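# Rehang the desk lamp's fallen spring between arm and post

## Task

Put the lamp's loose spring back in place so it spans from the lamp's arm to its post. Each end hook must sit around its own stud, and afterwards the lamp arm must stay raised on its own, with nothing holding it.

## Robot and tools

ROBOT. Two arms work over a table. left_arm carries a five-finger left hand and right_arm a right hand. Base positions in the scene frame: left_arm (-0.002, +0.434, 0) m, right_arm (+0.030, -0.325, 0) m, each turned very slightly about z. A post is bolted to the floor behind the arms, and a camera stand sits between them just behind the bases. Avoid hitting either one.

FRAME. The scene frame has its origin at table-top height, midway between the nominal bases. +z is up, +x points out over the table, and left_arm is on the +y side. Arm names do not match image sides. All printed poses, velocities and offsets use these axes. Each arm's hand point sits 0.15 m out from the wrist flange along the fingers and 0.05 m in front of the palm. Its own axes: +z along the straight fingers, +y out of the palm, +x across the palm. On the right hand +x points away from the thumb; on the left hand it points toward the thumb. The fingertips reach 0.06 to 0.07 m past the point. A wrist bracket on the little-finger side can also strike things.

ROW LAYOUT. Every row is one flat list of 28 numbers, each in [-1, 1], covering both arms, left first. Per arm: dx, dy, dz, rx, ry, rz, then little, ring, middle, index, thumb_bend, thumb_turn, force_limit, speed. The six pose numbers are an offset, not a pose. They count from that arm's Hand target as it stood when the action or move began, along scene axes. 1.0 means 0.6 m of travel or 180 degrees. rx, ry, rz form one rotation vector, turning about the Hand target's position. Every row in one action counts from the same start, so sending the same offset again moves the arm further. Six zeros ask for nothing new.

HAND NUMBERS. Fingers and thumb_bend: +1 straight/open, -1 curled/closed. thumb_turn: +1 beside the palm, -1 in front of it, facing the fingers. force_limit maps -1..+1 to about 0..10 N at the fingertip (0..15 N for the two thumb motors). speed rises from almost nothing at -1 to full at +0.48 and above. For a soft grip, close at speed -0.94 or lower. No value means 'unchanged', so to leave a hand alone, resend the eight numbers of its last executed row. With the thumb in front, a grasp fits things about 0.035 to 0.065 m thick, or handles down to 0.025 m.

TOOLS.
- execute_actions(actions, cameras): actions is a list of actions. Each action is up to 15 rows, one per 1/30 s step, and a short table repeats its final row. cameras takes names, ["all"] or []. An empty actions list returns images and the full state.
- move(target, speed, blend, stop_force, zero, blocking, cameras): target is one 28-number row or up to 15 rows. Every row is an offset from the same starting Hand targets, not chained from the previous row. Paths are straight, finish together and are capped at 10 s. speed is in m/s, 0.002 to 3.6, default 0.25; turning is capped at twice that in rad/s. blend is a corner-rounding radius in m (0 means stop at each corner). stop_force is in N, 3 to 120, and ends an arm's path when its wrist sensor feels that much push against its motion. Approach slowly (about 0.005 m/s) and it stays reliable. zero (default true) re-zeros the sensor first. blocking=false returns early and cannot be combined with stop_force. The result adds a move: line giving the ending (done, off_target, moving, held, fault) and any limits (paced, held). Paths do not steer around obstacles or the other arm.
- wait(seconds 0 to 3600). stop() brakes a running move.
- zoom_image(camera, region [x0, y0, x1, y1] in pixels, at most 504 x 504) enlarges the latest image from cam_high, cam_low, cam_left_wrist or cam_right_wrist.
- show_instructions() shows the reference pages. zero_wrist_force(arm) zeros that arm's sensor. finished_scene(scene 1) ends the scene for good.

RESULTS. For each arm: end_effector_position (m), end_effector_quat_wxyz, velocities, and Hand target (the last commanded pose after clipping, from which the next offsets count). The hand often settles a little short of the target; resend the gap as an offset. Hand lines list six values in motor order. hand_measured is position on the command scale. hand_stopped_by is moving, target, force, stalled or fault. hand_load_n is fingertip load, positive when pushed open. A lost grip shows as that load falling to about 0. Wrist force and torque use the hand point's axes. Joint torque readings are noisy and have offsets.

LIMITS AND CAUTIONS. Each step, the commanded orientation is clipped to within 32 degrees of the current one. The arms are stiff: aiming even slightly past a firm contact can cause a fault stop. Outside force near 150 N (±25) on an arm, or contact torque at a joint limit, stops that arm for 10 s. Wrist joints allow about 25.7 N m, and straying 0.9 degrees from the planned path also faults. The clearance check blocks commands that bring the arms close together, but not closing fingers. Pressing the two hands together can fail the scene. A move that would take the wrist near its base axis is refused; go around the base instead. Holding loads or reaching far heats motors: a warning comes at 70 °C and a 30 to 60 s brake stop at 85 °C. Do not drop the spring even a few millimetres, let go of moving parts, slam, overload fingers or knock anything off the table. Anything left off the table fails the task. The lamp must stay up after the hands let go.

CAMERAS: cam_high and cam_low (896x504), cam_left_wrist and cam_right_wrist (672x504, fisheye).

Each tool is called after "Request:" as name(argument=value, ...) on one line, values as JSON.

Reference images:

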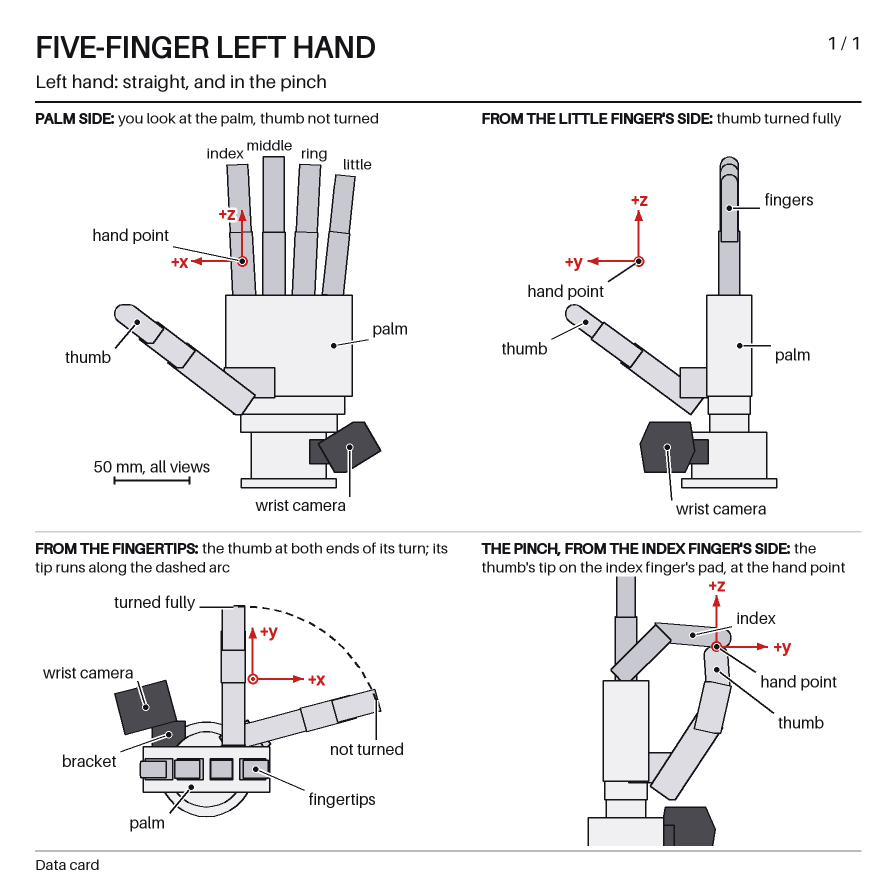

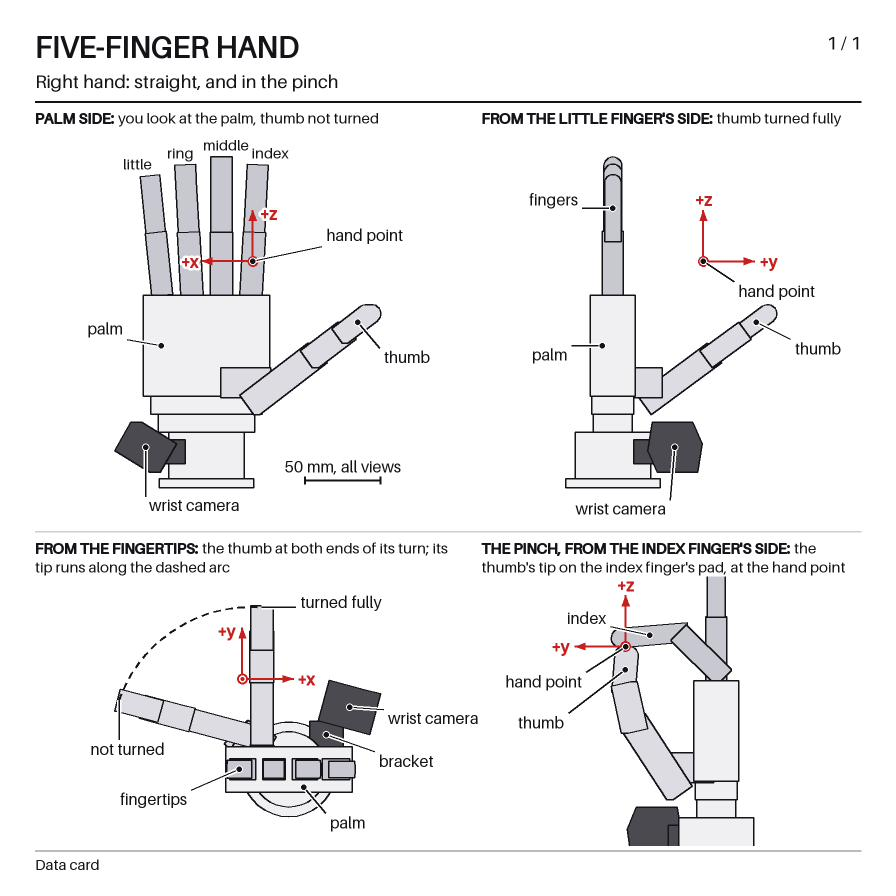

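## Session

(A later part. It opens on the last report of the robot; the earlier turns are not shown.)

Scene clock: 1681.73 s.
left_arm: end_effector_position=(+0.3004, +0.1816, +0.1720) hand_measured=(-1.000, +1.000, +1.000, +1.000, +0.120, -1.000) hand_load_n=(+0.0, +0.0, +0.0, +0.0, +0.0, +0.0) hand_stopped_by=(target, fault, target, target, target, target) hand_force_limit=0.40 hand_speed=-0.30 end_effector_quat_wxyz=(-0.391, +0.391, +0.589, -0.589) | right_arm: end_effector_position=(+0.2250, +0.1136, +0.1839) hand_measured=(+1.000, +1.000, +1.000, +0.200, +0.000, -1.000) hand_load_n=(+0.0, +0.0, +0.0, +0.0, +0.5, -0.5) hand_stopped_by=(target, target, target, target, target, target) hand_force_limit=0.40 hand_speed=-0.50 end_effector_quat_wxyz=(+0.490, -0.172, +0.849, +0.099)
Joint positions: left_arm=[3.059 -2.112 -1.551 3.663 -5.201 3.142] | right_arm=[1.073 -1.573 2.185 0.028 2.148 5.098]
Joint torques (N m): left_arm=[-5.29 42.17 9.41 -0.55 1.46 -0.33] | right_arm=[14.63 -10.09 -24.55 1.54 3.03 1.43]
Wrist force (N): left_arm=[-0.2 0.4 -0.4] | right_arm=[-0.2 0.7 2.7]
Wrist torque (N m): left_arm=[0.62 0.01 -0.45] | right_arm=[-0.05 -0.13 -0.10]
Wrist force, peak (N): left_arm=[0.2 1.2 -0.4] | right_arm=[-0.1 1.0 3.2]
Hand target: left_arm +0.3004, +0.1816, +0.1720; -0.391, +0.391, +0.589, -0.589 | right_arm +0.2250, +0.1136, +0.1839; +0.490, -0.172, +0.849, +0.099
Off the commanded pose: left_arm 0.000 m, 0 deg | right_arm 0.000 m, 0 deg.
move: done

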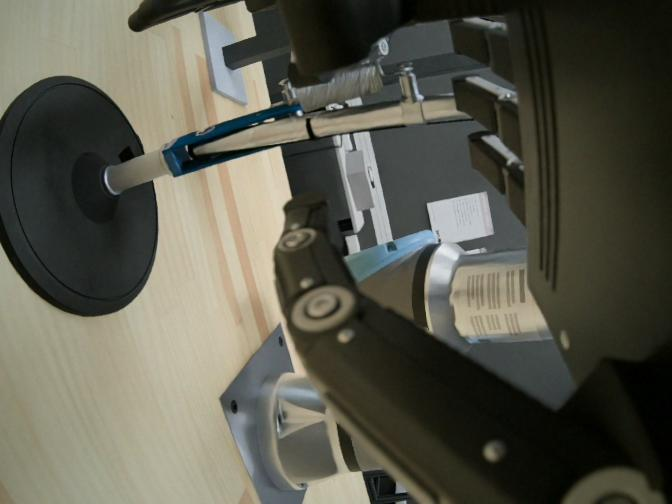

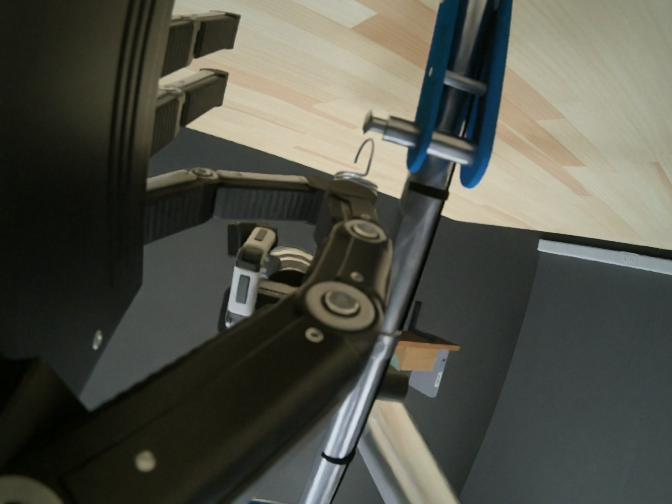

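Request:
move(target=[0,0,0,0,0,0,-1,1,1,1,0.12,-1,0.4,-0.3,-0.0101,0.0239,0,0,0,0,1,1,1,0.2,0.0,-1,0.4,-0.5], speed=0.02, stop_force=3, cameras=["cam_left_wrist", "cam_right_wrist"])

Request:
zoom_image(camera="cam_left_wrist", region=[250, 0, 450, 140])

Request:
zoom_image(camera="cam_right_wrist", region=[240, 110, 440, 330])

Scene clock: 1686.57 s.
left_arm: end_effector_position=(+0.3004, +0.1816, +0.1720) hand_measured=(-1.000, +1.000, +1.000, +1.000, +0.120, -1.000) hand_load_n=(+0.0, +0.0, +0.0, -0.5, +0.0, +0.0) hand_stopped_by=(target, fault, target, target, target, target) hand_force_limit=0.40 hand_speed=-0.30 end_effector_quat_wxyz=(-0.391, +0.391, +0.589, -0.589) | right_arm: end_effector_position=(+0.2190, +0.1279, +0.1839) hand_measured=(+1.000, +1.000, +1.000, +0.200, +0.000, -1.000) hand_load_n=(+0.0, +0.0, +0.0, +0.0, +0.0, +0.0) hand_stopped_by=(target, target, target, target, target, target) hand_force_limit=0.40 hand_speed=-0.50 end_effector_quat_wxyz=(+0.490, -0.172, +0.849, +0.099)
Joint positions: left_arm=[3.059 -2.112 -1.551 3.663 -5.201 3.142] | right_arm=[1.118 -1.531 2.145 0.044 2.183 5.13]
Joint torques (N m): left_arm=[-4.84 42.7 9.39 -0.45 1.4 -0.22] | right_arm=[14.4 -9.72 -25.36 1.7 3.21 1.51]
Wrist force (N): left_arm=[0.0 0.6 -0.2] | right_arm=[-0.3 0.8 2.6]
Wrist torque (N m): left_arm=[0.61 0.00 -0.44] | right_arm=[-0.03 -0.10 -0.11]
Wrist force, peak (N): left_arm=[0.2 1.1 -0.8] | right_arm=[-0.2 1.1 3.2]
Hand target: left_arm +0.3004, +0.1816, +0.1720; -0.391, +0.391, +0.589, -0.589 | right_arm +0.2190, +0.1279, +0.1839; +0.490, -0.172, +0.849, +0.099
Off the commanded pose: left_arm 0.000 m, 0 deg | right_arm 0.000 m, 0 deg.
move: done

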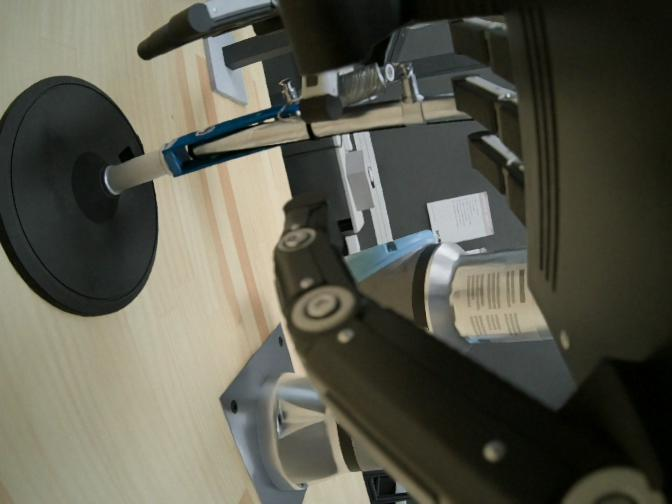

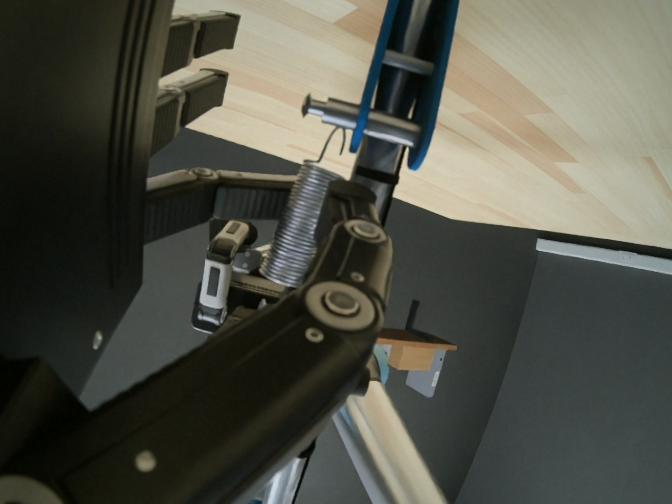

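Scaled by 2.520 from the camera's image (finer frame: 960x720).

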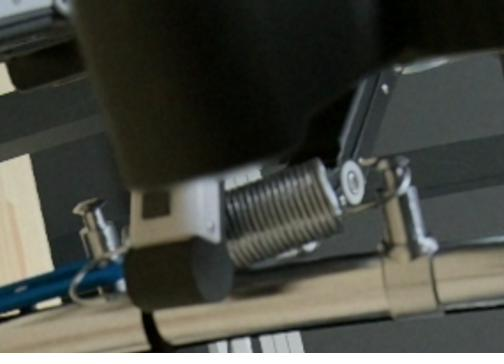

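Scaled by 2.291 from the camera's image (finer frame: 960x720).

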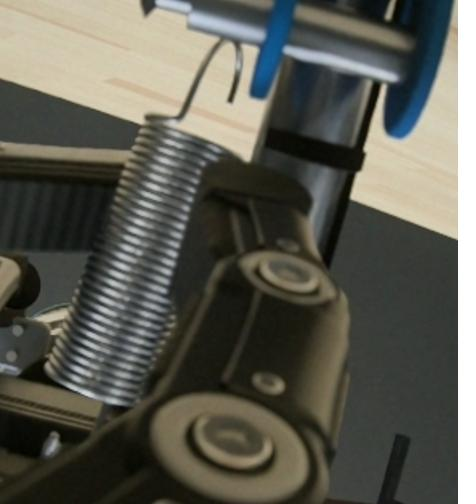

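Request:
move(target=[0,0,0,0,0,0,-1,1,1,1,0.12,-1,0.4,-0.3,-0.0186,-0.0078,0.0117,0,0,0,1,1,1,0.2,0.0,-1,0.4,-0.5], speed=0.015, stop_force=3, cameras=["cam_left_wrist", "cam_right_wrist"])

Request:
zoom_image(camera="cam_left_wrist", region=[250, 0, 450, 140])

Request:
zoom_image(camera="cam_right_wrist", region=[240, 110, 440, 330])

Scene clock: 1697.97 s.
left_arm: end_effector_position=(+0.3004, +0.1816, +0.1720) hand_measured=(-1.000, +1.000, +1.000, +1.000, +0.120, -1.000) hand_load_n=(+0.0, +0.0, +0.0, +0.0, +0.0, +0.5) hand_stopped_by=(target, fault, target, target, target, target) hand_force_limit=0.40 hand_speed=-0.30 end_effector_quat_wxyz=(-0.391, +0.391, +0.589, -0.589) | right_arm: end_effector_position=(+0.2078, +0.1232, +0.1909) hand_measured=(+1.000, +1.000, +1.000, +0.200, +0.000, -1.000) hand_load_n=(+0.0, +0.0, +0.0, +0.0, +0.0, +0.0) hand_stopped_by=(target, target, target, target, target, target) hand_force_limit=0.40 hand_speed=-0.50 end_effector_quat_wxyz=(+0.490, -0.172, +0.849, +0.099)
Joint positions: left_arm=[3.059 -2.112 -1.551 3.663 -5.201 3.142] | right_arm=[1.148 -1.55 2.145 0.075 2.206 5.153]
Joint torques (N m): left_arm=[-5.25 42.39 9.37 -0.41 1.44 -0.16] | right_arm=[14.11 -24.48 -26.18 1.74 3.44 1.56]
Wrist force (N): left_arm=[0.1 0.5 0.2] | right_arm=[-0.5 1.0 3.3]
Wrist torque (N m): left_arm=[0.53 0.00 -0.42] | right_arm=[-0.02 -0.10 -0.12]
Wrist force, peak (N): left_arm=[0.3 1.2 -0.6] | right_arm=[-0.5 1.0 3.3]
Hand target: left_arm +0.3004, +0.1816, +0.1720; -0.391, +0.391, +0.589, -0.589 | right_arm +0.2078, +0.1232, +0.1909; +0.490, -0.172, +0.849, +0.099
Off the commanded pose: left_arm 0.000 m, 0 deg | right_arm 0.000 m, 0 deg.
move: done

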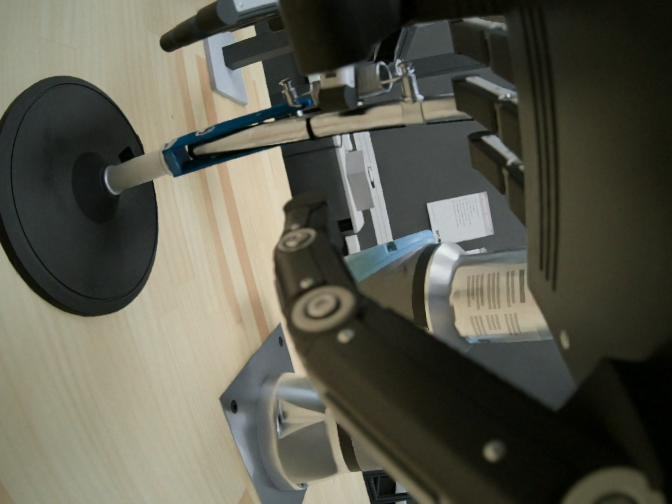

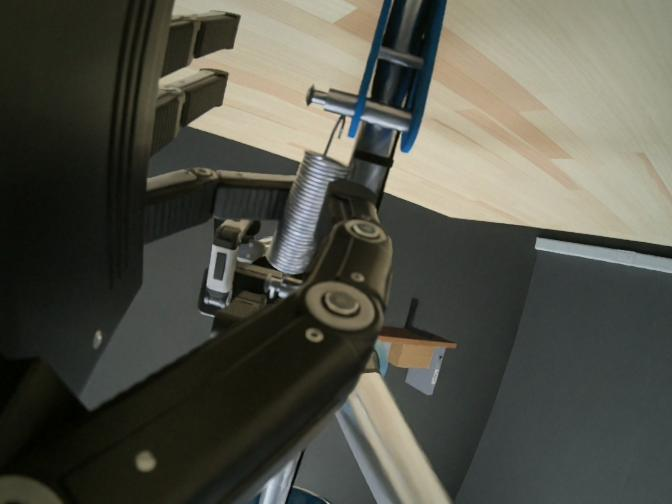

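Scaled by 2.520 from the camera's image (finer frame: 960x720).

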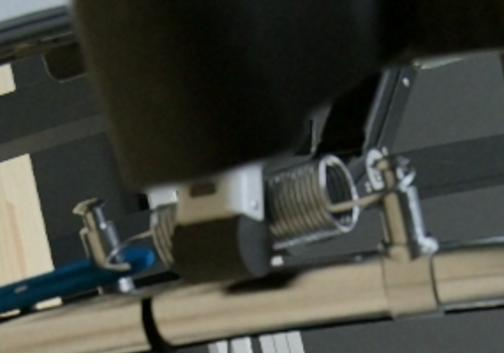

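Scaled by 2.291 from the camera's image (finer frame: 960x720).

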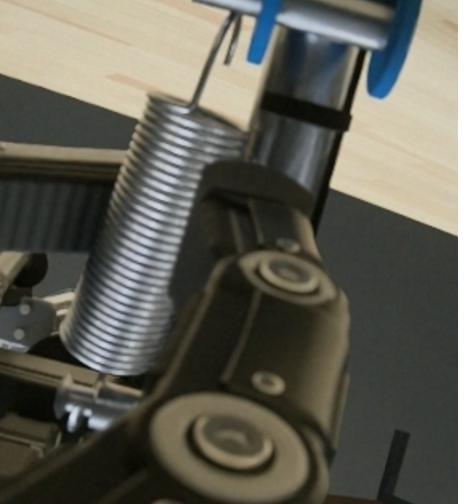

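Request:
move(target=[[0,0,0,0,0,0,-1,1,1,1,0.12,-1,0.4,-0.3,0.0019,-0.0046,0,0,0,0,1,1,1,0.2,0.0,-1,0.4,-0.8],[0,0,0,0,0,0,-1,1,1,1,0.12,-1,0.4,-0.3,0.0019,-0.0046,0,0,0,0,1,1,1,0.09,0.0,-1,0.4,-0.8],[0,0,0,0,0,0,-1,1,1,1,0.12,-1,0.4,-0.3,0.0039,-0.0092,0,0,0,0,1,1,1,0.09,0.0,-1,0.4,-0.8]], speed=0.015, cameras=["cam_left_wrist", "cam_right_wrist"])

Request:
zoom_image(camera="cam_left_wrist", region=[250, 0, 450, 140])

Request:
zoom_image(camera="cam_right_wrist", region=[240, 110, 440, 330])

Scene clock: 1703.43 s.
left_arm: end_effector_position=(+0.3004, +0.1816, +0.1720) hand_measured=(-1.000, +1.000, +1.000, +1.000, +0.120, -1.000) hand_load_n=(+0.0, +0.0, +0.0, -0.5, +0.0, +0.0) hand_stopped_by=(target, fault, target, target, target, target) hand_force_limit=0.40 hand_speed=-0.30 end_effector_quat_wxyz=(-0.391, +0.391, +0.589, -0.589) | right_arm: end_effector_position=(+0.2101, +0.1178, +0.1909) hand_measured=(+1.000, +1.000, +1.000, +0.090, +0.000, -1.000) hand_load_n=(+0.0, +0.0, +0.0, +0.5, +0.0, -0.5) hand_stopped_by=(target, target, target, target, target, target) hand_force_limit=0.40 hand_speed=-0.80 end_effector_quat_wxyz=(+0.490, -0.172, +0.849, +0.099)
Joint positions: left_arm=[3.059 -2.112 -1.551 3.663 -5.201 3.142] | right_arm=[1.131 -1.566 2.161 0.069 2.194 5.14]
Joint torques (N m): left_arm=[-5.49 42.78 9.69 -0.53 1.3 -0.12] | right_arm=[-14.29 -24.29 -7.38 -1.01 -1.83 -1.45]
Wrist force (N): left_arm=[0.3 0.5 0.0] | right_arm=[0.0 1.0 2.7]
Wrist torque (N m): left_arm=[0.61 -0.04 -0.42] | right_arm=[0.00 -0.15 0.05]
Wrist force, peak (N): left_arm=[0.4 1.0 -0.6] | right_arm=[-0.1 0.2 3.8]
Hand target: left_arm +0.3004, +0.1816, +0.1720; -0.391, +0.391, +0.589, -0.589 | right_arm +0.2102, +0.1177, +0.1909; +0.490, -0.172, +0.849, +0.099
Off the commanded pose: left_arm 0.000 m, 0 deg | right_arm 0.000 m, 0 deg.
move: done

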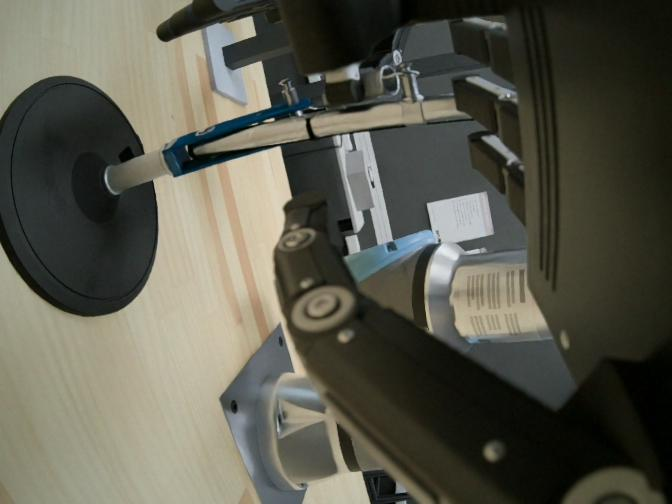

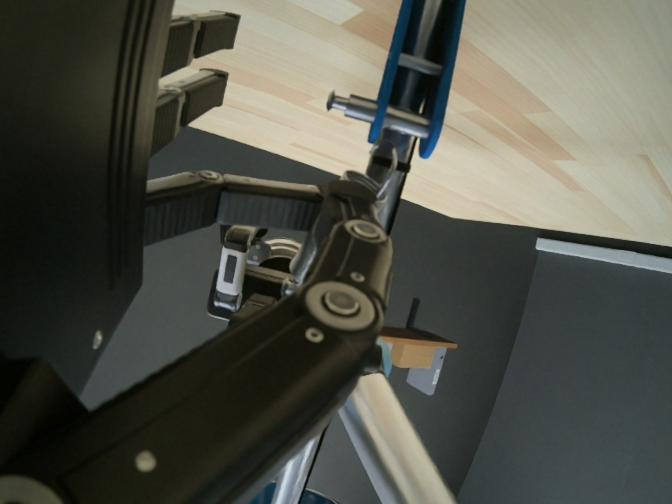

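Scaled by 2.520 from the camera's image (finer frame: 960x720).

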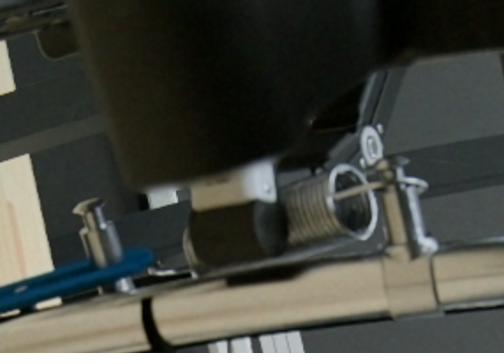

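Scaled by 2.291 from the camera's image (finer frame: 960x720).

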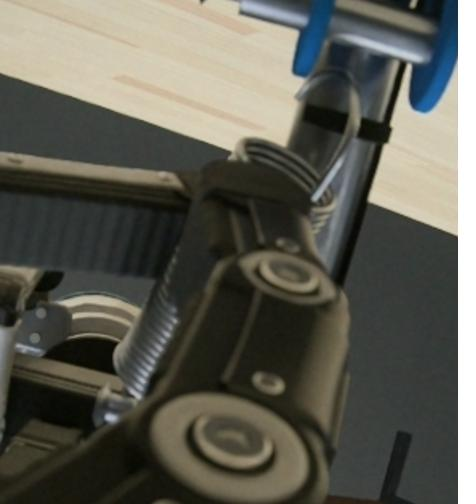

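Request:
zoom_image(camera="cam_left_wrist", region=[375, 45, 435, 105])

Request:
zoom_image(camera="cam_left_wrist", region=[280, 60, 350, 130])

Request:
zoom_image(camera="cam_right_wrist", region=[330, 100, 430, 220])

Scaled by 8.400 from the camera's image (finer frame: 960x720).

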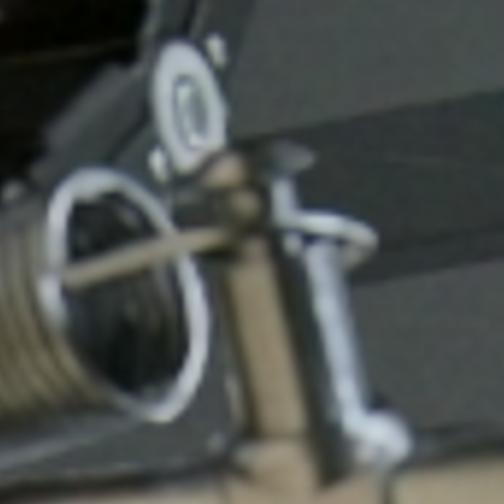

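Scaled by 7.200 from the camera's image (finer frame: 960x720).

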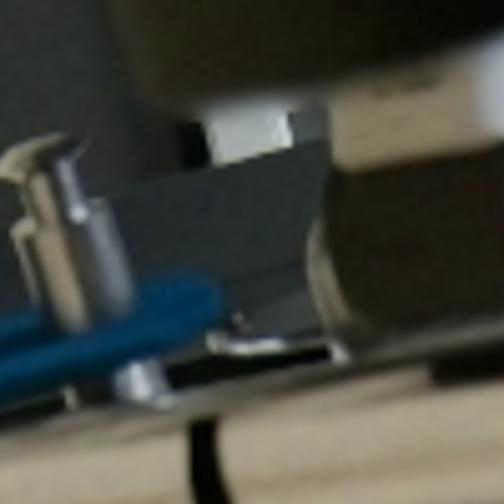

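Scaled by 4.200 from the camera's image (finer frame: 960x720).

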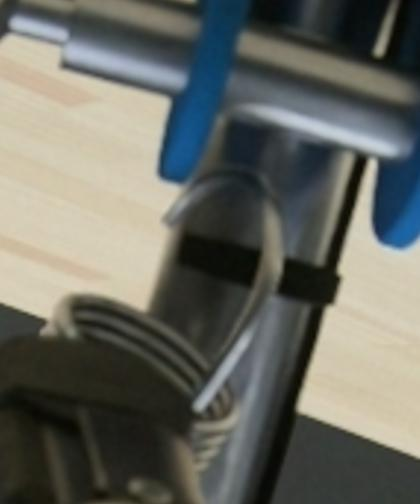

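Request:
move(target=[[0,0,0,0,0,0,-1,1,1,1,0.12,-1,0.4,-0.3,0,0,0,0,0,0,1,1,1,0.2,0.0,-1,0.4,-0.5],[0,0,0,0,0,0,-1,1,1,1,0.12,-1,0.4,-0.3,-0.0039,0.0092,0,0,0,0,1,1,1,0.2,0.0,-1,0.4,-0.5]], speed=0.015, cameras=["cam_left_wrist", "cam_right_wrist"])

Request:
zoom_image(camera="cam_left_wrist", region=[250, 0, 450, 140])

Request:
zoom_image(camera="cam_right_wrist", region=[240, 110, 440, 330])

Scene clock: 1712.83 s.
left_arm: end_effector_position=(+0.3004, +0.1816, +0.1720) hand_measured=(-1.000, +1.000, +1.000, +1.000, +0.120, -1.000) hand_load_n=(+0.0, +0.0, +0.0, +0.0, +0.0, +0.0) hand_stopped_by=(target, fault, target, target, target, target) hand_force_limit=0.40 hand_speed=-0.30 end_effector_quat_wxyz=(-0.391, +0.391, +0.589, -0.589) | right_arm: end_effector_position=(+0.2078, +0.1232, +0.1909) hand_measured=(+1.000, +1.000, +1.000, +0.200, +0.000, -1.000) hand_load_n=(+0.0, +0.0, +0.0, +0.0, +0.0, +0.0) hand_stopped_by=(target, target, target, target, target, target) hand_force_limit=0.40 hand_speed=-0.50 end_effector_quat_wxyz=(+0.490, -0.172, +0.849, +0.099)
Joint positions: left_arm=[3.059 -2.112 -1.551 3.663 -5.201 3.142] | right_arm=[1.147 -1.55 2.146 0.075 2.206 5.152]
Joint torques (N m): left_arm=[-5.61 42.53 10.3 -0.46 1.36 -0.11] | right_arm=[12.6 -9.98 -26.7 1.96 3.16 1.71]
Wrist force (N): left_arm=[0.0 0.1 -0.2] | right_arm=[-0.3 0.8 2.8]
Wrist torque (N m): left_arm=[0.56 -0.01 -0.43] | right_arm=[-0.02 -0.11 -0.12]
Wrist force, peak (N): left_arm=[0.3 1.1 -0.8] | right_arm=[-0.2 1.1 3.3]
Hand target: left_arm +0.3004, +0.1816, +0.1720; -0.391, +0.391, +0.589, -0.589 | right_arm +0.2078, +0.1232, +0.1909; +0.490, -0.172, +0.849, +0.099
Off the commanded pose: left_arm 0.000 m, 0 deg | right_arm 0.000 m, 0 deg.
move: done

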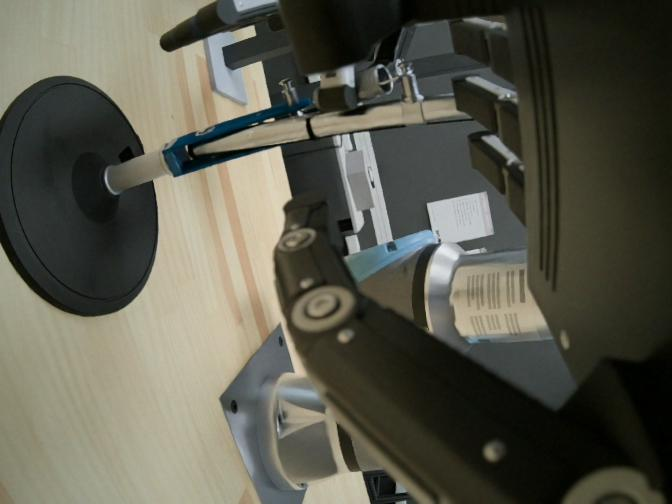

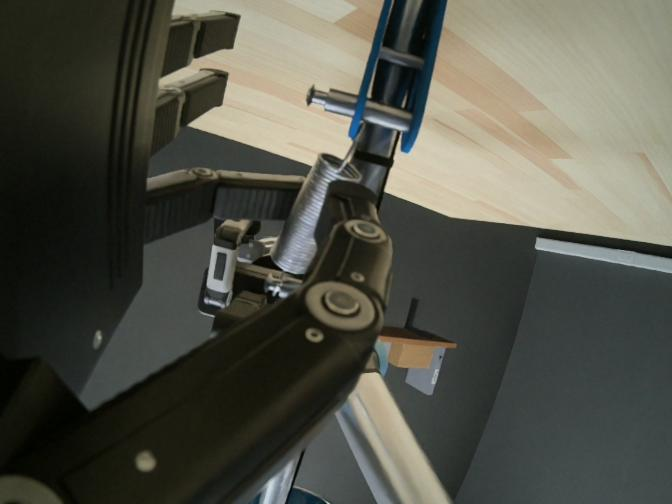

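Scaled by 2.520 from the camera's image (finer frame: 960x720).

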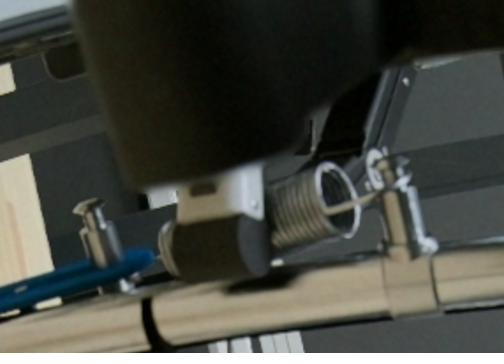

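Scaled by 2.291 from the camera's image (finer frame: 960x720).

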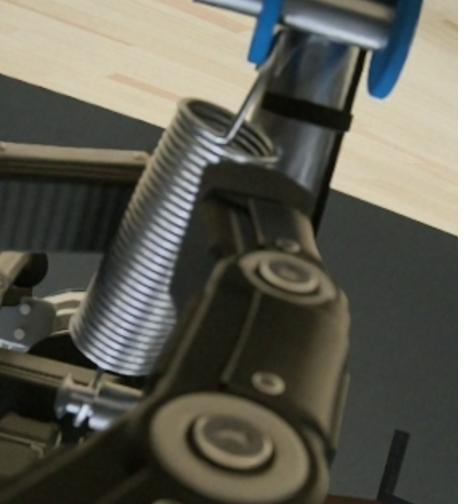

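Request:
move(target=[[0,0,0,0,0,0,-1,1,1,1,0.12,-1,0.4,-0.3,0.0186,0.0078,-0.0117,0,0,0,1,1,1,0.2,0.0,-1,0.4,-0.5],[0,0,0,0,0,0,-1,1,1,1,0.12,-1,0.4,-0.3,0.0450,-0.0546,-0.0117,0,0,0,1,1,1,0.2,0.0,-1,0.4,-0.5],[0,0,0,0,0,0,-1,1,1,1,0.12,-1,0.4,-0.3,0.0402,-0.0565,-0.0148,0.0648,-0.1535,0,1,1,1,0.2,0.0,-1,0.4,-0.5]], speed=[0.02, 0.03, 0.08], cameras=["cam_left_wrist", "cam_right_wrist"])

Request:
zoom_image(camera="cam_left_wrist", region=[250, 0, 450, 140])

Request:
zoom_image(camera="cam_right_wrist", region=[300, 80, 560, 340])

Scene clock: 1730.73 s.
left_arm: end_effector_position=(+0.3004, +0.1816, +0.1720) hand_measured=(-1.000, +1.000, +1.000, +1.000, +0.120, -1.000) hand_load_n=(+0.0, +0.0, +0.0, +0.0, +0.0, +0.0) hand_stopped_by=(target, fault, target, target, target, target) hand_force_limit=0.40 hand_speed=-0.30 end_effector_quat_wxyz=(-0.391, +0.391, +0.589, -0.589) | right_arm: end_effector_position=(+0.2319, +0.0893, +0.1821) hand_measured=(+1.000, +1.000, +1.000, +0.200, +0.000, -1.000) hand_load_n=(+0.0, +0.0, +0.0, +0.0, +0.0, +0.0) hand_stopped_by=(target, target, target, target, target, target) hand_force_limit=0.40 hand_speed=-0.50 end_effector_quat_wxyz=(+0.693, -0.141, +0.693, +0.140)
Joint positions: left_arm=[3.059 -2.112 -1.551 3.663 -5.201 3.142] | right_arm=[1.047 -1.518 2.546 -1.028 2.226 4.712]
Joint torques (N m): left_arm=[-5.72 42.13 10.56 -0.54 1.15 0.04] | right_arm=[-14.23 -7.17 -1.24 -2.6 -2.24 -1.58]
Wrist force (N): left_arm=[0.0 0.0 -0.5] | right_arm=[-0.3 0.6 3.2]
Wrist torque (N m): left_arm=[0.57 0.00 -0.43] | right_arm=[-0.09 -0.16 0.00]
Wrist force, peak (N): left_arm=[0.5 0.2 -2.2] | right_arm=[0.0 0.5 3.7]
Hand target: left_arm +0.3004, +0.1816, +0.1720; -0.391, +0.391, +0.589, -0.589 | right_arm +0.2319, +0.0893, +0.1820; +0.693, -0.141, +0.693, +0.140
Off the commanded pose: left_arm 0.000 m, 0 deg | right_arm 0.000 m, 0 deg.
move: done

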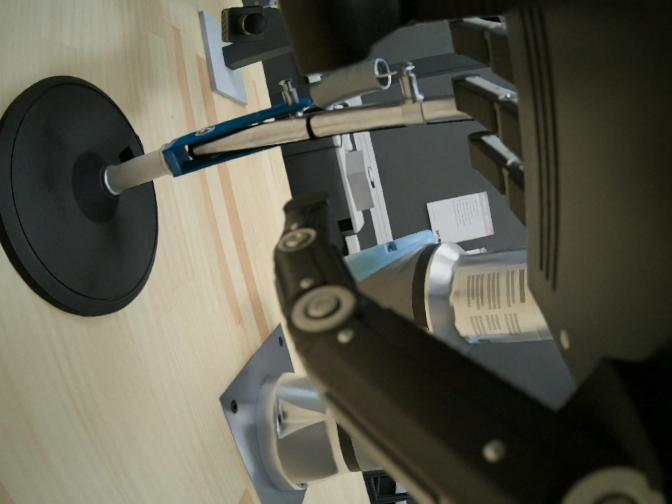

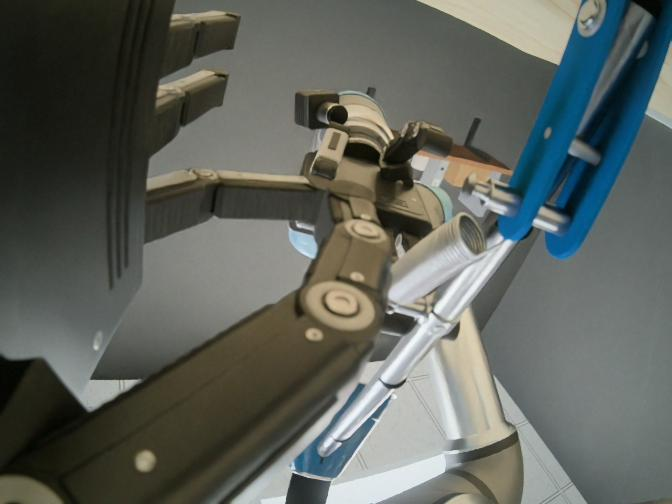

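Scaled by 2.520 from the camera's image (finer frame: 960x720).

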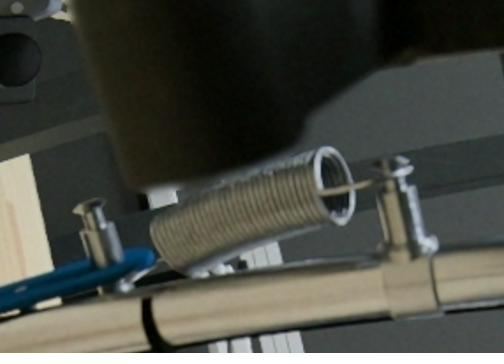

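Scaled by 1.938 from the camera's image (finer frame: 960x720).

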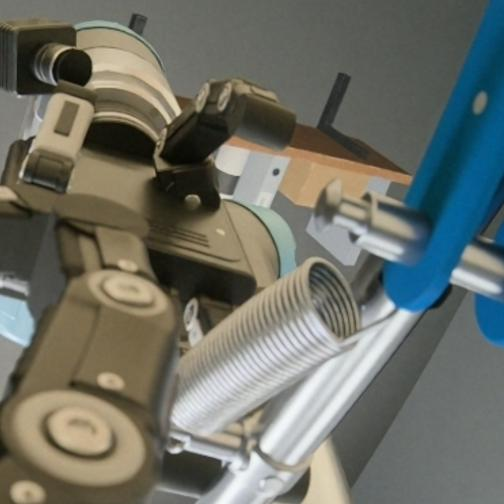

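Request:
move(target=[0,0,0,0,0,0,-1,1,1,1,0.12,-1,0.4,-0.3,-0.0170,-0.0073,0.0153,-0.0089,0.1357,-0.0092,1,1,1,0.2,0.0,-1,0.4,-0.5], speed=0.08)

Request:
move(target=[0,0,0,0,0,0,-1,1,1,1,0.12,-1,0.4,-0.3,-0.0163,0.0386,0,0,0,0,1,1,1,0.2,0.0,-1,0.4,-0.5], speed=0.025, stop_force=3, cameras=["cam_left_wrist", "cam_right_wrist"])

Request:
zoom_image(camera="cam_left_wrist", region=[250, 0, 450, 140])

Request:
zoom_image(camera="cam_right_wrist", region=[260, 110, 500, 330])

Scene clock: 1757.00 s.
left_arm: end_effector_position=(+0.3004, +0.1816, +0.1720) hand_measured=(-1.000, +1.000, +1.000, +1.000, +0.120, -1.000) hand_load_n=(+0.0, +0.0, +0.0, +0.0, +0.0, +0.0) hand_stopped_by=(target, fault, target, target, target, target) hand_force_limit=0.40 hand_speed=-0.30 end_effector_quat_wxyz=(-0.391, +0.391, +0.589, -0.589) | right_arm: end_effector_position=(+0.2217, +0.0849, +0.1912) hand_measured=(+1.000, +1.000, +1.000, +0.200, +0.000, -1.000) hand_load_n=(+0.0, +0.0, +0.0, +0.0, +0.0, +0.0) hand_stopped_by=(target, target, target, target, target, target) hand_force_limit=0.40 hand_speed=-0.50 end_effector_quat_wxyz=(+0.530, -0.107, +0.828, +0.147)
Joint positions: left_arm=[3.059 -2.112 -1.551 3.663 -5.201 3.142] | right_arm=[1.081 -1.641 2.318 -0.17 2.195 5.168]
Joint torques (N m): left_arm=[-5.47 41.97 10.32 -0.56 1.15 0.13] | right_arm=[-14.99 -20.9 -24.89 1.59 -2.03 1.62]
Wrist force (N): left_arm=[0.4 0.2 -0.4] | right_arm=[-0.3 0.8 3.3]
Wrist torque (N m): left_arm=[0.59 -0.05 -0.41] | right_arm=[-0.07 -0.11 -0.13]
Wrist force, peak (N): left_arm=[0.5 1.1 -0.8] | right_arm=[-0.3 0.6 3.9]
Hand target: left_arm +0.3004, +0.1816, +0.1720; -0.391, +0.391, +0.589, -0.589 | right_arm +0.2217, +0.0849, +0.1912; +0.530, -0.107, +0.828, +0.147
Off the commanded pose: left_arm 0.000 m, 0 deg | right_arm 0.000 m, 0 deg.
move: done

Scene clock: 1758.97 s.
left_arm: end_effector_position=(+0.3004, +0.1816, +0.1720) hand_measured=(-1.000, +1.000, +1.000, +1.000, +0.120, -1.000) hand_load_n=(+0.0, +0.0, +0.0, +0.0, +0.0, +0.0) hand_stopped_by=(target, fault, target, target, target, target) hand_force_limit=0.40 hand_speed=-0.30 end_effector_quat_wxyz=(-0.391, +0.391, +0.589, -0.589) | right_arm: end_effector_position=(+0.2120, +0.1081, +0.1912) hand_measured=(+1.000, +1.000, +1.000, +0.200, +0.000, -1.000) hand_load_n=(-0.5, +0.0, +0.0, +0.0, +0.0, +0.0) hand_stopped_by=(target, target, target, target, target, target) hand_force_limit=0.40 hand_speed=-0.50 end_effector_quat_wxyz=(+0.530, -0.107, +0.828, +0.147)
Joint positions: left_arm=[3.059 -2.112 -1.551 3.663 -5.201 3.142] | right_arm=[1.159 -1.566 2.251 -0.148 2.263 5.217]
Joint torques (N m): left_arm=[-6.17 41.65 10.24 -0.45 0.93 0.29] | right_arm=[14.29 -8.67 -24.74 1.56 3.22 1.51]
Wrist force (N): left_arm=[0.0 0.3 -0.9] | right_arm=[-0.1 0.8 3.2]
Wrist torque (N m): left_arm=[0.62 -0.02 -0.43] | right_arm=[-0.06 -0.15 -0.13]
Wrist force, peak (N): left_arm=[0.0 1.2 -0.9] | right_arm=[-0.4 1.1 3.6]
Hand target: left_arm +0.3004, +0.1816, +0.1720; -0.391, +0.391, +0.589, -0.589 | right_arm +0.2120, +0.1081, +0.1912; +0.530, -0.107, +0.828, +0.147
Off the commanded pose: left_arm 0.000 m, 0 deg | right_arm 0.000 m, 0 deg.
move: done

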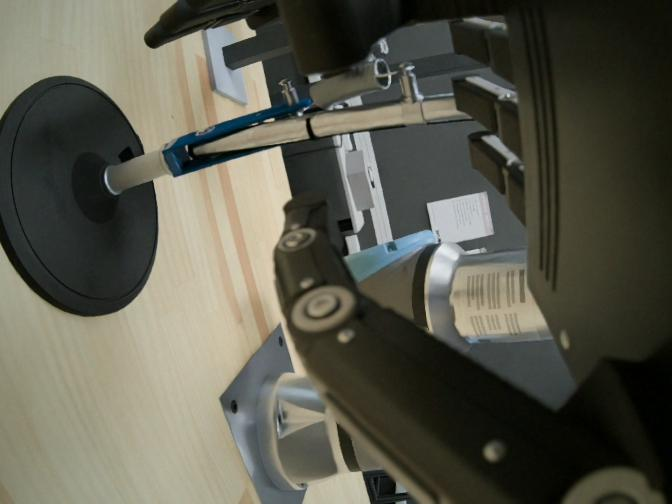

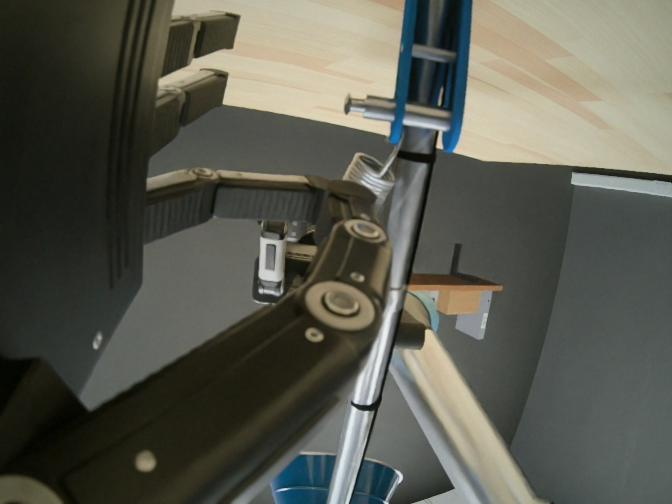

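Scaled by 2.520 from the camera's image (finer frame: 960x720).

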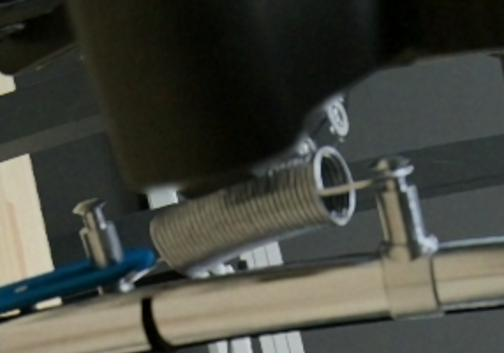

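Scaled by 2.100 from the camera's image (finer frame: 960x720).

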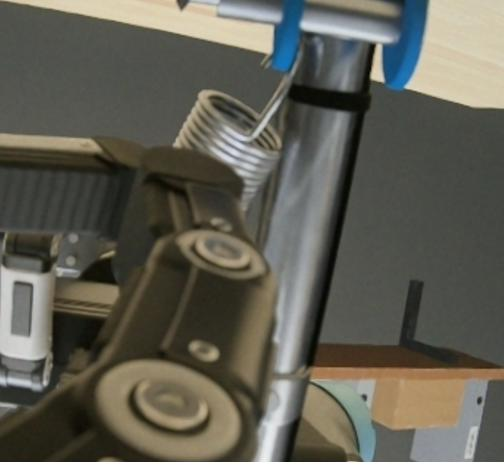

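Request:
move(target=[0,0,0,0,0,0,-1,1,1,1,0.12,-1,0.4,-0.3,-0.0085,0.0200,0,0,0,0,1,1,1,0.2,0.0,-1,0.4,-0.5], speed=0.02, stop_force=3, cameras=["cam_left_wrist", "cam_right_wrist"])

Request:
zoom_image(camera="cam_left_wrist", region=[250, 0, 450, 140])

Request:
zoom_image(camera="cam_right_wrist", region=[240, 110, 440, 330])

Scene clock: 1764.03 s.
left_arm: end_effector_position=(+0.3004, +0.1816, +0.1720) hand_measured=(-1.000, +1.000, +1.000, +1.000, +0.120, -1.000) hand_load_n=(+0.0, +0.0, +0.0, +0.0, +0.0, +0.0) hand_stopped_by=(target, fault, target, target, target, target) hand_force_limit=0.40 hand_speed=-0.30 end_effector_quat_wxyz=(-0.391, +0.391, +0.589, -0.589) | right_arm: end_effector_position=(+0.2069, +0.1201, +0.1912) hand_measured=(+1.000, +1.000, +1.000, +0.200, +0.000, -1.000) hand_load_n=(+0.0, +0.0, +0.0, +0.0, +0.0, -0.5) hand_stopped_by=(target, target, target, target, target, target) hand_force_limit=0.40 hand_speed=-0.50 end_effector_quat_wxyz=(+0.530, -0.107, +0.828, +0.147)
Joint positions: left_arm=[3.059 -2.112 -1.551 3.663 -5.201 3.142] | right_arm=[1.194 -1.529 2.216 -0.134 2.293 5.241]
Joint torques (N m): left_arm=[-6.03 41.84 10.31 -0.55 0.93 0.28] | right_arm=[14.37 -10.25 -24.75 1.35 3.37 1.58]
Wrist force (N): left_arm=[0.4 0.5 -0.4] | right_arm=[-0.2 0.4 3.3]
Wrist torque (N m): left_arm=[0.63 -0.06 -0.42] | right_arm=[-0.11 -0.13 -0.15]
Wrist force, peak (N): left_arm=[0.1 1.3 -1.1] | right_arm=[-0.2 0.9 3.6]
Hand target: left_arm +0.3004, +0.1816, +0.1720; -0.391, +0.391, +0.589, -0.589 | right_arm +0.2069, +0.1201, +0.1912; +0.530, -0.107, +0.828, +0.147
Off the commanded pose: left_arm 0.000 m, 0 deg | right_arm 0.000 m, 0 deg.
move: done

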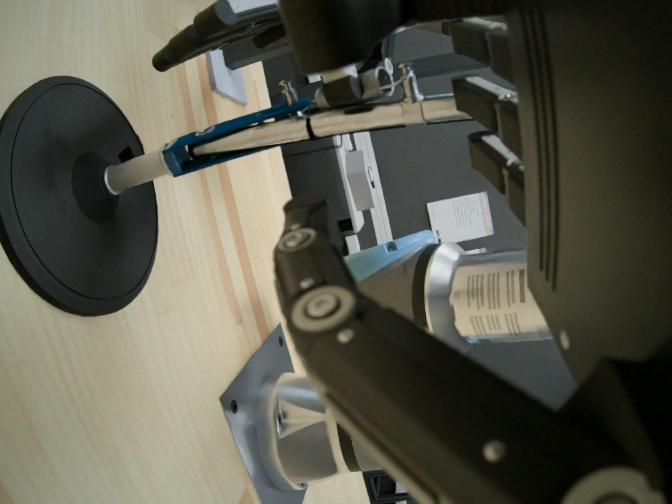

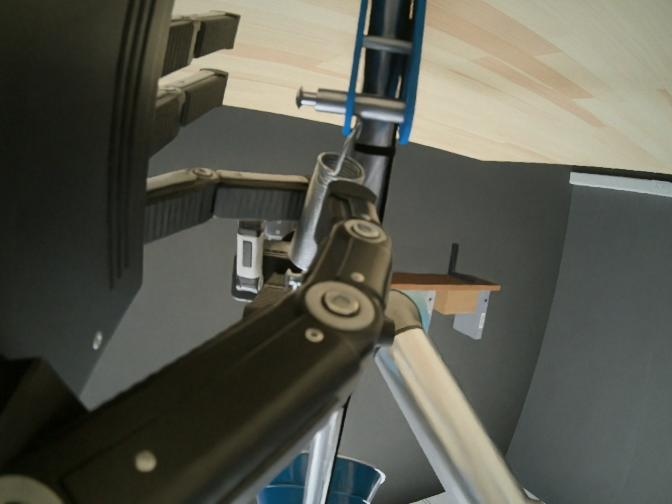

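Scaled by 2.520 from the camera's image (finer frame: 960x720).

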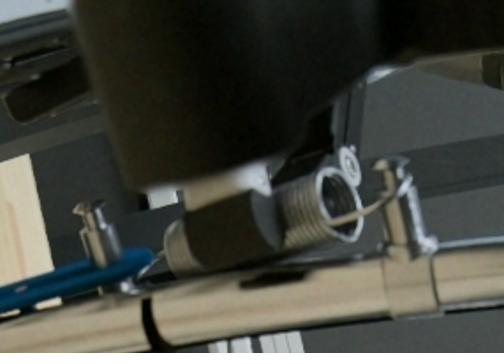

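Scaled by 2.291 from the camera's image (finer frame: 960x720).

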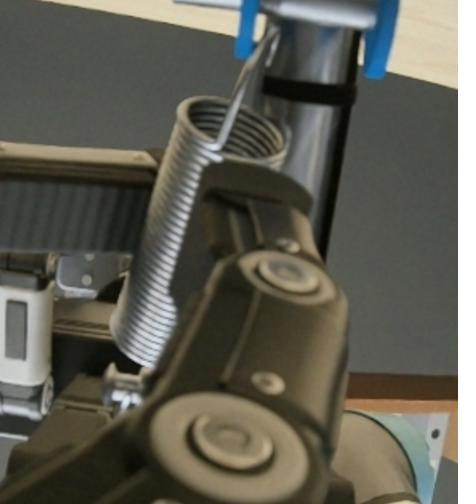

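Request:
execute_actions(actions=[[[0,0,0,0,0,0,-1,1,1,1,0.12,-1,0.4,-0.3,0,0,0,0,0,0,1,1,1,0.08,0.0,-1,0.4,-0.9]],[[0,0,0,0,0,0,-1,1,1,1,0.12,-1,0.4,-0.3,0,0,0,0,0,0,1,1,1,0.08,0.0,-1,0.4,-0.9]],[[0,0,0,0,0,0,-1,1,1,1,0.12,-1,0.4,-0.3,0,0,0,0,0,0,1,1,1,0.08,0.0,-1,0.4,-0.9]]], cameras=["cam_left_wrist", "cam_right_wrist"])

Request:
zoom_image(camera="cam_left_wrist", region=[250, 0, 450, 140])

Request:
zoom_image(camera="cam_right_wrist", region=[240, 110, 440, 330])

Scene clock: 1768.73 s.
left_arm: end_effector_position=(+0.3004, +0.1816, +0.1720) hand_measured=(-1.000, +1.000, +1.000, +1.000, +0.120, -1.000) hand_load_n=(+0.0, +0.0, +0.0, +0.0, +0.0, +0.0) hand_stopped_by=(target, fault, target, target, target, target) hand_force_limit=0.40 hand_speed=-0.30 end_effector_quat_wxyz=(-0.391, +0.391, +0.589, -0.589) | right_arm: end_effector_position=(+0.2069, +0.1201, +0.1912) hand_measured=(+1.000, +1.000, +1.000, +0.092, +0.000, -1.000) hand_load_n=(+0.0, -0.5, +0.0, +9.0, +0.0, -0.5) hand_stopped_by=(target, target, target, force, target, target) hand_force_limit=0.40 hand_speed=-0.90 end_effector_quat_wxyz=(+0.530, -0.107, +0.828, +0.147)
Joint positions: left_arm=[3.059 -2.112 -1.551 3.663 -5.201 3.142] | right_arm=[1.194 -1.529 2.216 -0.134 2.293 5.241]
Joint torques (N m): left_arm=[-6 41.82 10.78 -0.57 0.85 0.31] | right_arm=[12.99 -13.22 -25.02 -0.68 -2.85 0.25]
Wrist force (N): left_arm=[0.5 0.7 -0.1] | right_arm=[-0.9 -4.2 7.0]
Wrist torque (N m): left_arm=[0.56 -0.03 -0.41] | right_arm=[-0.19 -0.11 -0.20]
Wrist force, peak (N): left_arm=[0.4 0.8 -1.1] | right_arm=[-0.7 -4.5 7.1]
Hand target: left_arm +0.3004, +0.1816, +0.1720; -0.391, +0.391, +0.589, -0.589 | right_arm +0.2069, +0.1201, +0.1912; +0.530, -0.107, +0.828, +0.147
Off the commanded pose: left_arm 0.000 m, 0 deg | right_arm 0.000 m, 0 deg.

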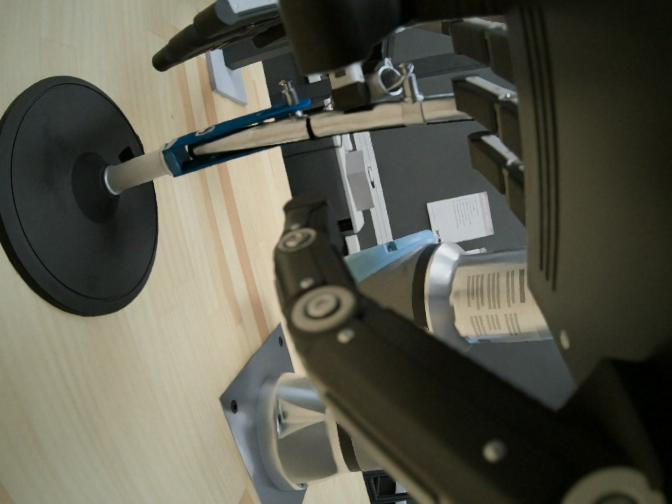

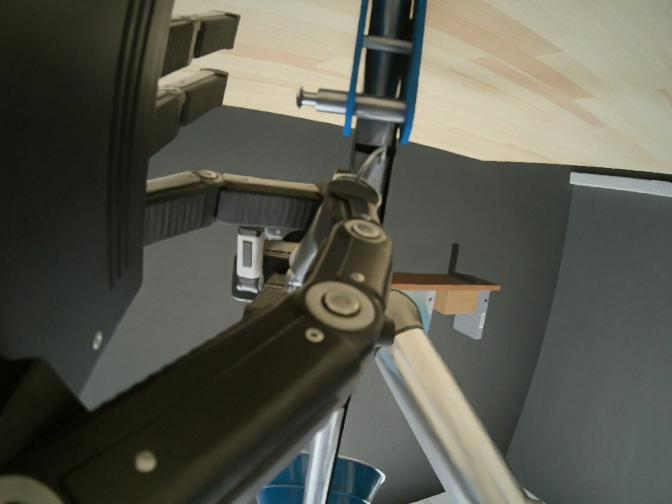

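Scaled by 2.520 from the camera's image (finer frame: 960x720).

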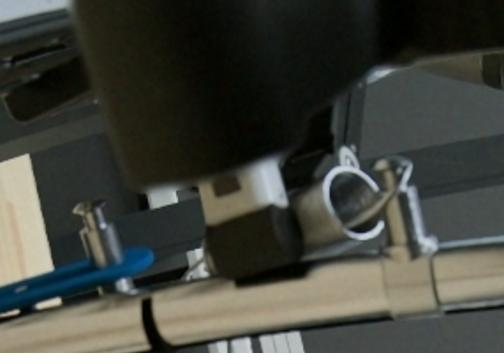

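Scaled by 2.291 from the camera's image (finer frame: 960x720).

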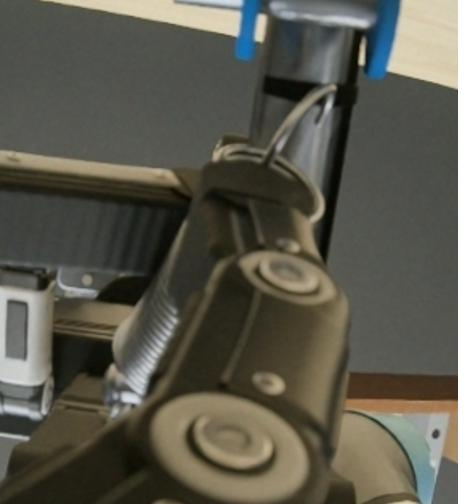

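Request:
zoom_image(camera="cam_left_wrist", region=[300, 60, 430, 130])

Request:
zoom_image(camera="cam_right_wrist", region=[310, 120, 430, 220])

Scaled by 3.877 from the camera's image (finer frame: 960x720).

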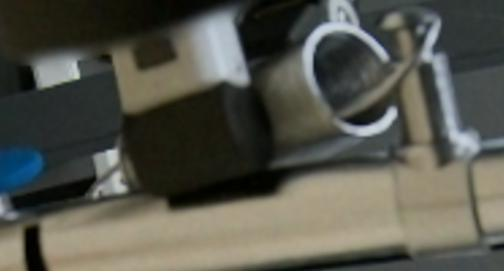

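Scaled by 4.200 from the camera's image (finer frame: 960x720).

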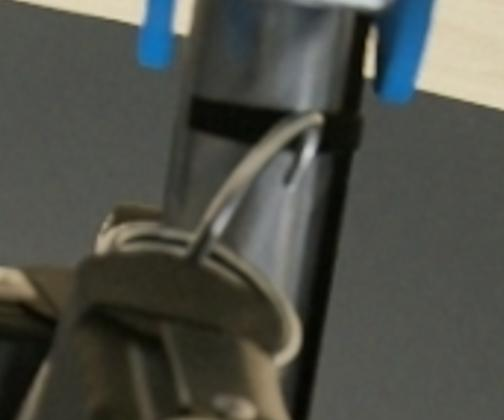

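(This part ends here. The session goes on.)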